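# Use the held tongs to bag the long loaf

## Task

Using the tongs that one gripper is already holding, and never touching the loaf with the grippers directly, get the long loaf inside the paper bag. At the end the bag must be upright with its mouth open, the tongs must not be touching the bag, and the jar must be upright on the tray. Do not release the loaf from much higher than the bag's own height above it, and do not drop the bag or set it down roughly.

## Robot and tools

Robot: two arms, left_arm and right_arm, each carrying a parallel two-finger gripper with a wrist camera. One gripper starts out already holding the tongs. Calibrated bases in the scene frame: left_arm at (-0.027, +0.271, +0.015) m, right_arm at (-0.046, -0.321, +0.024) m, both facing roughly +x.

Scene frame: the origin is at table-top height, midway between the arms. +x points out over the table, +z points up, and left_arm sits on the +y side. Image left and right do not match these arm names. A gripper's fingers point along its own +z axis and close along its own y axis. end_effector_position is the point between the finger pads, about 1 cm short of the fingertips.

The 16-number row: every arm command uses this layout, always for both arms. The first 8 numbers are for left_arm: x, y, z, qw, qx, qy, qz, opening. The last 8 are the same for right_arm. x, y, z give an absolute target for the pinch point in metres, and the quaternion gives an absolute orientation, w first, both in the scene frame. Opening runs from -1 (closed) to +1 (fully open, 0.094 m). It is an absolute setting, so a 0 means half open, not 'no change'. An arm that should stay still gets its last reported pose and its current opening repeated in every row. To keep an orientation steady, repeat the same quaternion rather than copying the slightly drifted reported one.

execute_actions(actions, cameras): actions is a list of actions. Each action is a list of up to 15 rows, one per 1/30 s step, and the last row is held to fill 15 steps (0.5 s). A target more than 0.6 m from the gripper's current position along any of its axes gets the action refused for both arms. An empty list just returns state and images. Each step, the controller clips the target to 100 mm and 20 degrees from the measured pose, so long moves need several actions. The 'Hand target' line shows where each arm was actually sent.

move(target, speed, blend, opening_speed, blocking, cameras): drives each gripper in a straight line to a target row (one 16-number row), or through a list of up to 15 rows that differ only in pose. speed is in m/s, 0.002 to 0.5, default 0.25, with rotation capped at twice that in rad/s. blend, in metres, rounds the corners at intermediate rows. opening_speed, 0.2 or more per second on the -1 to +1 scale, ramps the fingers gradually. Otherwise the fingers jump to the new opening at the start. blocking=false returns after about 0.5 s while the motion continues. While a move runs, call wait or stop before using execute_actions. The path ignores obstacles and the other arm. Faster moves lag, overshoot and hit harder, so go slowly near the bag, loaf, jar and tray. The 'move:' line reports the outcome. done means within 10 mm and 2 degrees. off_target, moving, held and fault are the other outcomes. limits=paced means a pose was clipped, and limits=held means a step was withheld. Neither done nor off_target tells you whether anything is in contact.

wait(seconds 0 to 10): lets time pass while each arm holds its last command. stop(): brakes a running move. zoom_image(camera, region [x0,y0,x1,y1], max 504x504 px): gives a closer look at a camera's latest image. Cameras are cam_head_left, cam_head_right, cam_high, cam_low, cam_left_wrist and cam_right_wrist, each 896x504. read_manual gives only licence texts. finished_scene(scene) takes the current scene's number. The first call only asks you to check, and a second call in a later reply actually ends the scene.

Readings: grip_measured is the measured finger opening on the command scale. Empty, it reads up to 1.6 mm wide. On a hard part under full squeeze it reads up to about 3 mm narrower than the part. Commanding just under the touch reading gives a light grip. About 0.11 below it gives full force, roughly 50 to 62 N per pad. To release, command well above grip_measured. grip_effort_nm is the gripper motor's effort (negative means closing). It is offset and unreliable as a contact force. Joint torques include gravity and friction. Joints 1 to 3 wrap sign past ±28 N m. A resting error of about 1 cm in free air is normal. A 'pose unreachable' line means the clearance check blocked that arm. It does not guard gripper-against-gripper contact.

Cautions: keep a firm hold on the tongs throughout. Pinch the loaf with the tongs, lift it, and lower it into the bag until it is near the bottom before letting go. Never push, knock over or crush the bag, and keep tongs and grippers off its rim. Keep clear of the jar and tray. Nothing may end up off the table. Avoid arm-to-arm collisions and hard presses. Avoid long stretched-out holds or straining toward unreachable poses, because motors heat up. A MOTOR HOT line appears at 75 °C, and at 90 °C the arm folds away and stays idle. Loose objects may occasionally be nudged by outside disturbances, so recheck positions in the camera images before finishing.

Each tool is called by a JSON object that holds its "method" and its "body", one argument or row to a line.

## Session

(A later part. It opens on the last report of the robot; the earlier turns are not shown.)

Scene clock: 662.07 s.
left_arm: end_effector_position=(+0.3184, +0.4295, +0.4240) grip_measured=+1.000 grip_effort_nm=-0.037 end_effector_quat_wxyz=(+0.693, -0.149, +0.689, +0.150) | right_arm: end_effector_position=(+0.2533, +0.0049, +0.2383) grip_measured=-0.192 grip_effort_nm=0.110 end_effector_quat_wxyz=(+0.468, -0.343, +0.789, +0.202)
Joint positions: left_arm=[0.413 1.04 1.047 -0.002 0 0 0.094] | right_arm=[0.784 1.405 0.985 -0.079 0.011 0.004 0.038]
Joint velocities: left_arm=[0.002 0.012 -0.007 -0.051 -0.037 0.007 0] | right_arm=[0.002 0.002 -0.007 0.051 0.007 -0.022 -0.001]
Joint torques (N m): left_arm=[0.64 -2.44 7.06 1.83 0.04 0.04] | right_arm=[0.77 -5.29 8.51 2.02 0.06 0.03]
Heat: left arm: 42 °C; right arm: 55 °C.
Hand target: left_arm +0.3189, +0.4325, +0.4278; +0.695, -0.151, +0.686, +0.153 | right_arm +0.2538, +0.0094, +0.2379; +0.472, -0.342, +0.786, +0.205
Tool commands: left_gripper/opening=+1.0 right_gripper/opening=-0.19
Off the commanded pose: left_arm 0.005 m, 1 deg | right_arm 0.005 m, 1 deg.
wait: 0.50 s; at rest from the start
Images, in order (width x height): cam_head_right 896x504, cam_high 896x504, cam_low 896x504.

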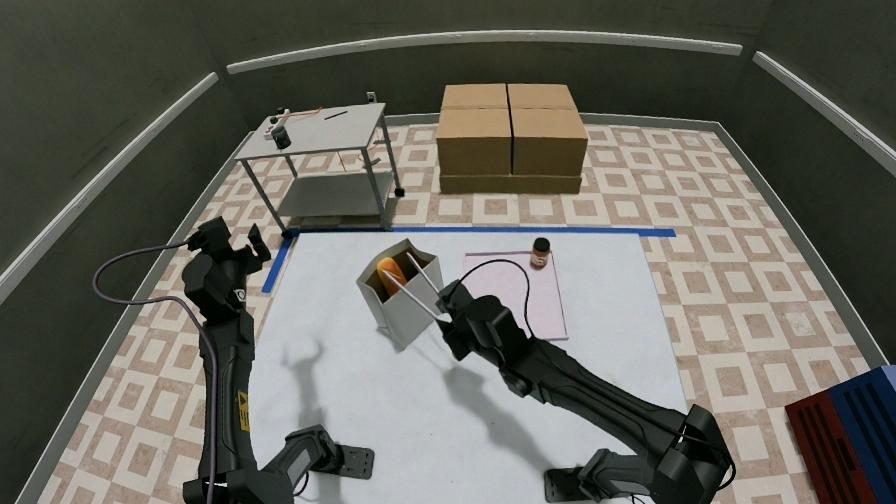

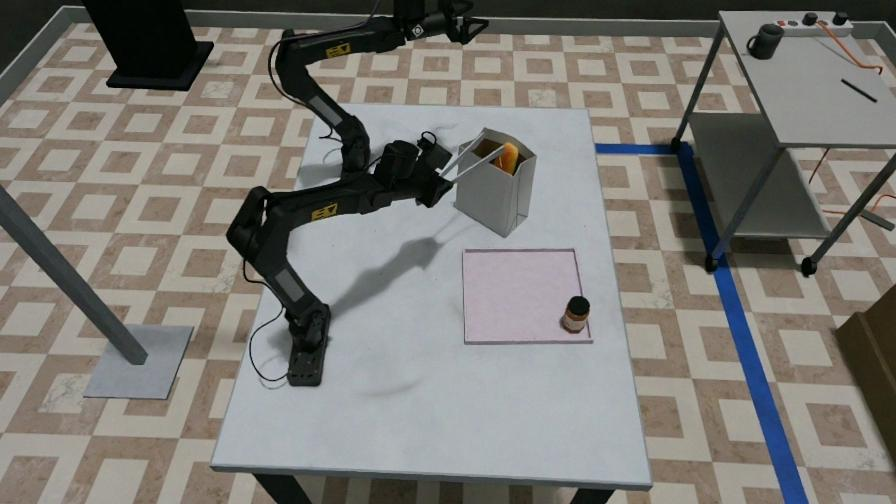

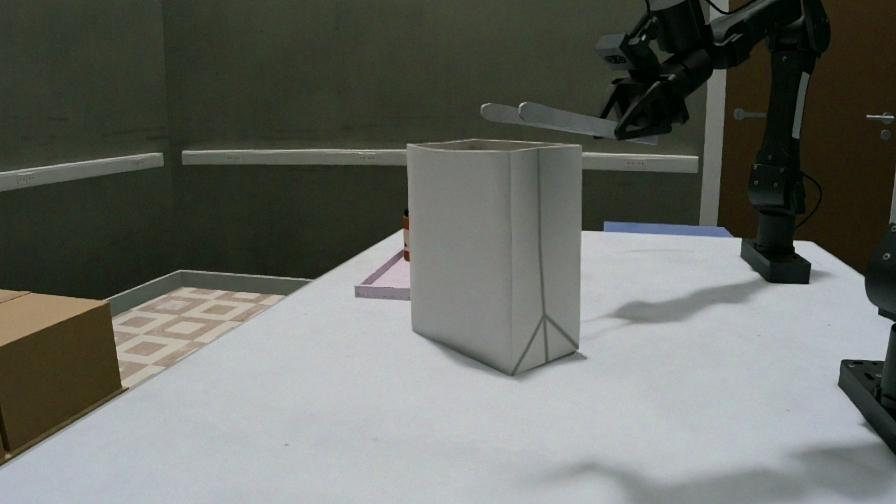

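Bag settled upright. Raise the tongs straight up.

{"method": "move", "body": {
  "target": [
    [0.319,0.4325,0.4278,0.6954,-0.1507,0.6856,0.1529,1.0,0.254,0.0095,0.36,0.4723,-0.3418,0.7861,0.2053,-0.19],
    [0.319,0.4325,0.4278,0.6954,-0.1507,0.6856,0.1529,1.0,0.24,-0.15,0.36,0.4935,-0.0650,0.8592,0.1132,-0.19]
  ],
  "speed": [0.12, 0.25],
  "cameras": ["cam_low","cam_high","cam_head_right"]
}}

Scene clock: 675.87 s.
left_arm: end_effector_position=(+0.3184, +0.4295, +0.4240) grip_measured=+1.000 grip_effort_nm=-0.037 end_effector_quat_wxyz=(+0.693, -0.149, +0.689, +0.150) | right_arm: end_effector_position=(+0.2438, -0.1403, +0.3606) grip_measured=-0.192 grip_effort_nm=0.115 end_effector_quat_wxyz=(+0.485, -0.076, +0.863, +0.120)
Joint positions: left_arm=[0.413 1.04 1.047 -0.002 0 0 0.094] | right_arm=[0.688 1.127 1.323 -0.757 0.348 0.365 0.038]
Joint velocities: left_arm=[0.002 0.007 -0.007 -0.022 -0.066 0.007 0] | right_arm=[0.012 0.012 0.002 -0.022 0.007 0.066 -0.001]
Joint torques (N m): left_arm=[0.61 -2.25 6.91 1.83 0.05 0.02] | right_arm=[-0.75 -4.4 6.67 1.74 0.33 0.04]
Heat: left arm: 42 °C; right arm: 55 °C.
Hand target: left_arm +0.3189, +0.4325, +0.4278; +0.695, -0.151, +0.686, +0.153 | right_arm +0.2435, -0.1480, +0.3613; +0.491, -0.065, +0.861, +0.113
Off the commanded pose: left_arm 0.005 m, 1 deg | right_arm 0.010 m, 2 deg.
move: done
Images, in order (width x height): cam_head_right 896x504, cam_high 896x504, cam_low 896x504.

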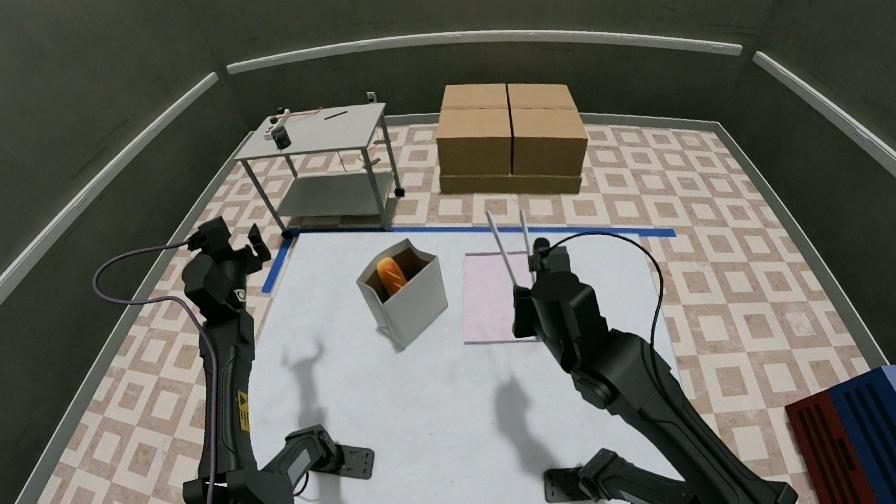

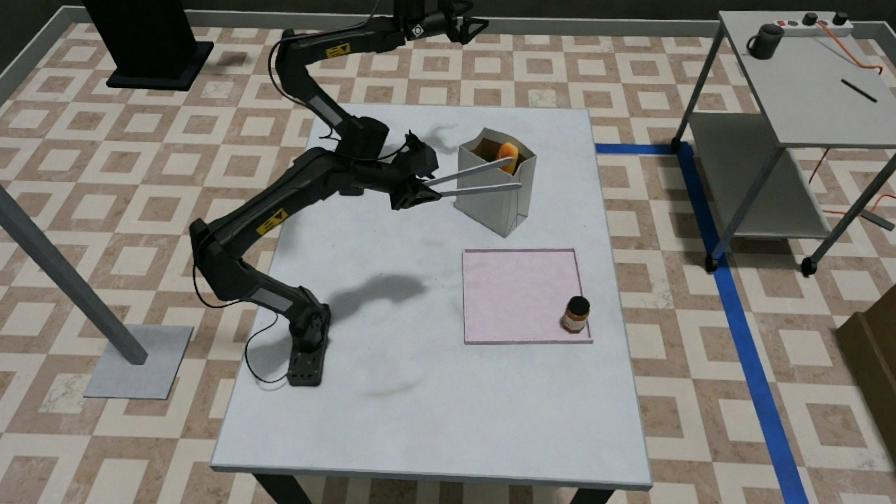

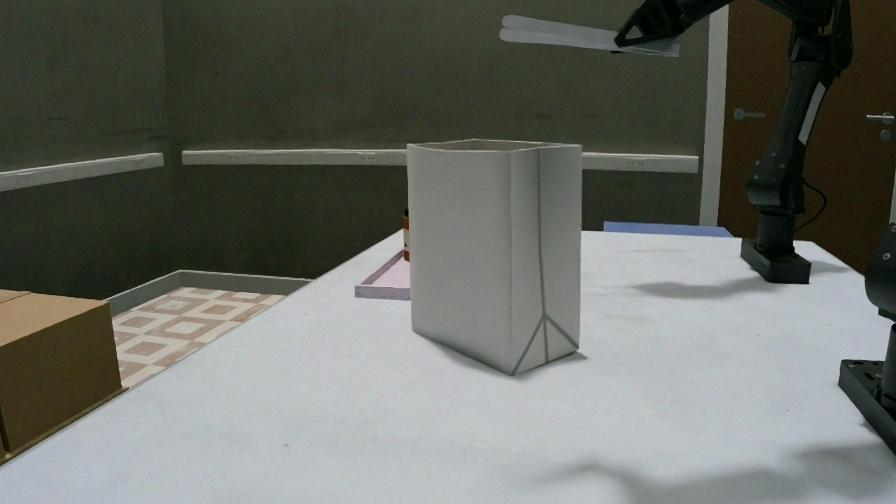

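{"method": "move", "body": {
  "target": [
    [0.319,0.4325,0.4278,0.6954,-0.1507,0.6856,0.1529,1.0,0.26,-0.34,0.32,0.4658,0.1902,0.8580,-0.1033,-0.19],
    [0.319,0.4325,0.4278,0.6954,-0.1507,0.6856,0.1529,1.0,0.27,-0.40,0.13,0.4658,0.1902,0.8580,-0.1033,-0.19]
  ],
  "speed": [0.25, 0.15],
  "blend": [0.05, 0]
}}

Scene clock: 689.23 s.
left_arm: end_effector_position=(+0.3184, +0.4295, +0.4240) grip_measured=+1.000 grip_effort_nm=-0.037 end_effector_quat_wxyz=(+0.693, -0.149, +0.689, +0.150) | right_arm: end_effector_position=(+0.2696, -0.4006, +0.1319) grip_measured=-0.192 grip_effort_nm=0.100 end_effector_quat_wxyz=(+0.459, +0.192, +0.862, -0.099)
Joint positions: left_arm=[0.413 1.04 1.047 -0.002 0 0 0.094] | right_arm=[-0.148 1.075 0.418 0.038 0.272 0.196 0.038]
Joint velocities: left_arm=[-0.007 0.007 -0.007 0.022 -0.037 -0.037 0] | right_arm=[-0.007 -0.002 -0.012 0.081 0.037 0.051 -0.001]
Joint torques (N m): left_arm=[0.83 -2.37 6.87 1.8 0.05 0.03] | right_arm=[-0.83 -2.02 7.17 1.89 0.06 -0.07]
Heat: left arm: 42 °C; right arm: 54 °C.
Hand target: left_arm +0.3189, +0.4325, +0.4278; +0.695, -0.151, +0.686, +0.153 | right_arm +0.2698, -0.4024, +0.1301; +0.461, +0.192, +0.861, -0.100
Off the commanded pose: left_arm 0.005 m, 1 deg | right_arm 0.002 m, 1 deg.
move: done
camera_calibration:
cam_left_wrist: T_world_to_cam=[[0.444701, -0.895644, -0.00798028, 0.252304], [-0.38644, -0.18382, -0.903811, 0.623792], [0.808026, 0.405009, -0.427857, -0.159903], [0, 0, 0, 1]] pos_world=[0.258064, 0.405402, 0.497388]
cam_right_wrist: T_world_to_cam=[[-0.416441, -0.909094, 0.0111312, -0.252044], [-0.783245, 0.352521, -0.512109, 0.459776], [0.461632, -0.221982, -0.858848, -0.0121205], [0, 0, 0, 1]] pos_world=[0.260751, -0.393903, 0.227851]

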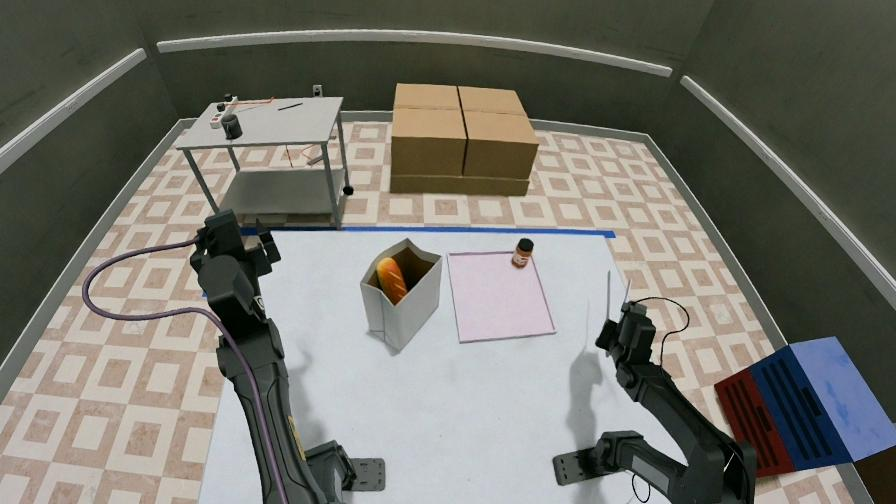

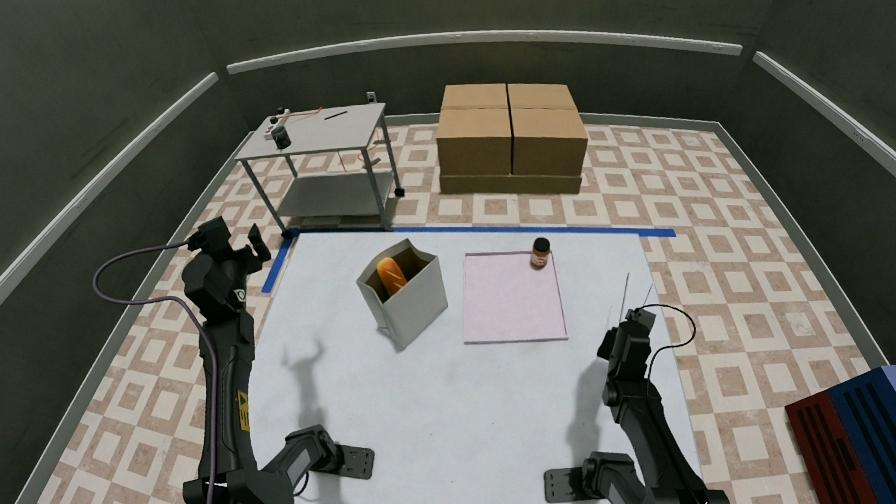

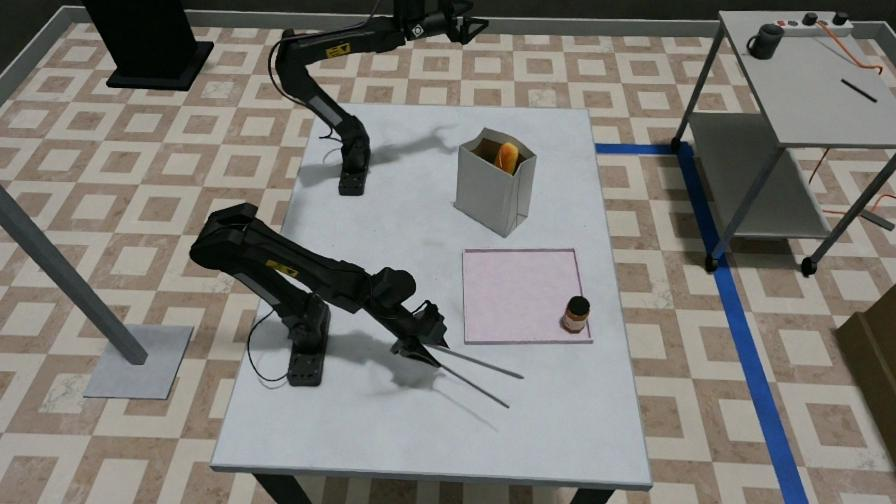

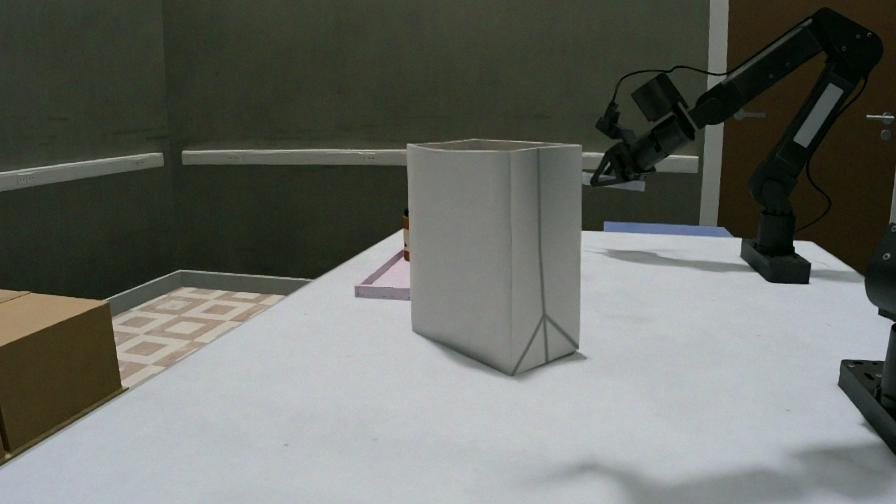

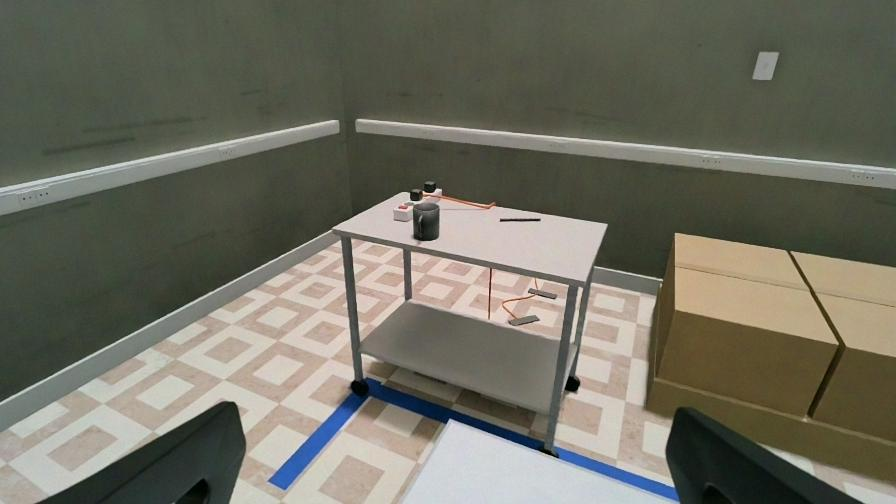

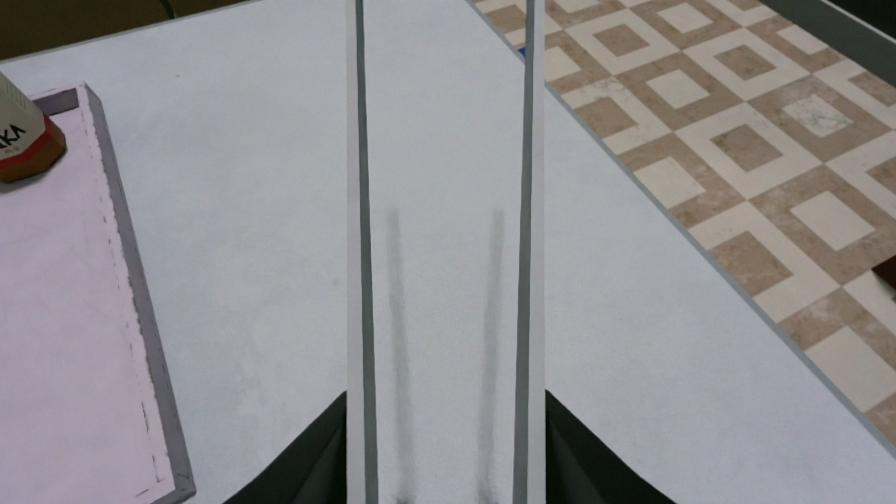

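{"method": "finished_scene", "body": {
  "scene": 2
}}

This call ended nothing. Check each condition of the task against the scene as it is now, look again where you are not sure, and mend what is not met. Then call finished_scene again.

{"method": "zoom_image", "body": {
  "camera": "cam_high",
  "region": [400, 100, 640, 360]
}}

Scaled by 1.938.

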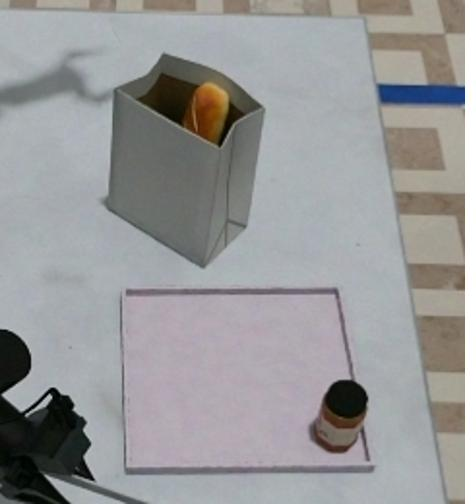

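{"method": "finished_scene", "body": {
  "scene": 2
}}

The scene is finished: the task was done.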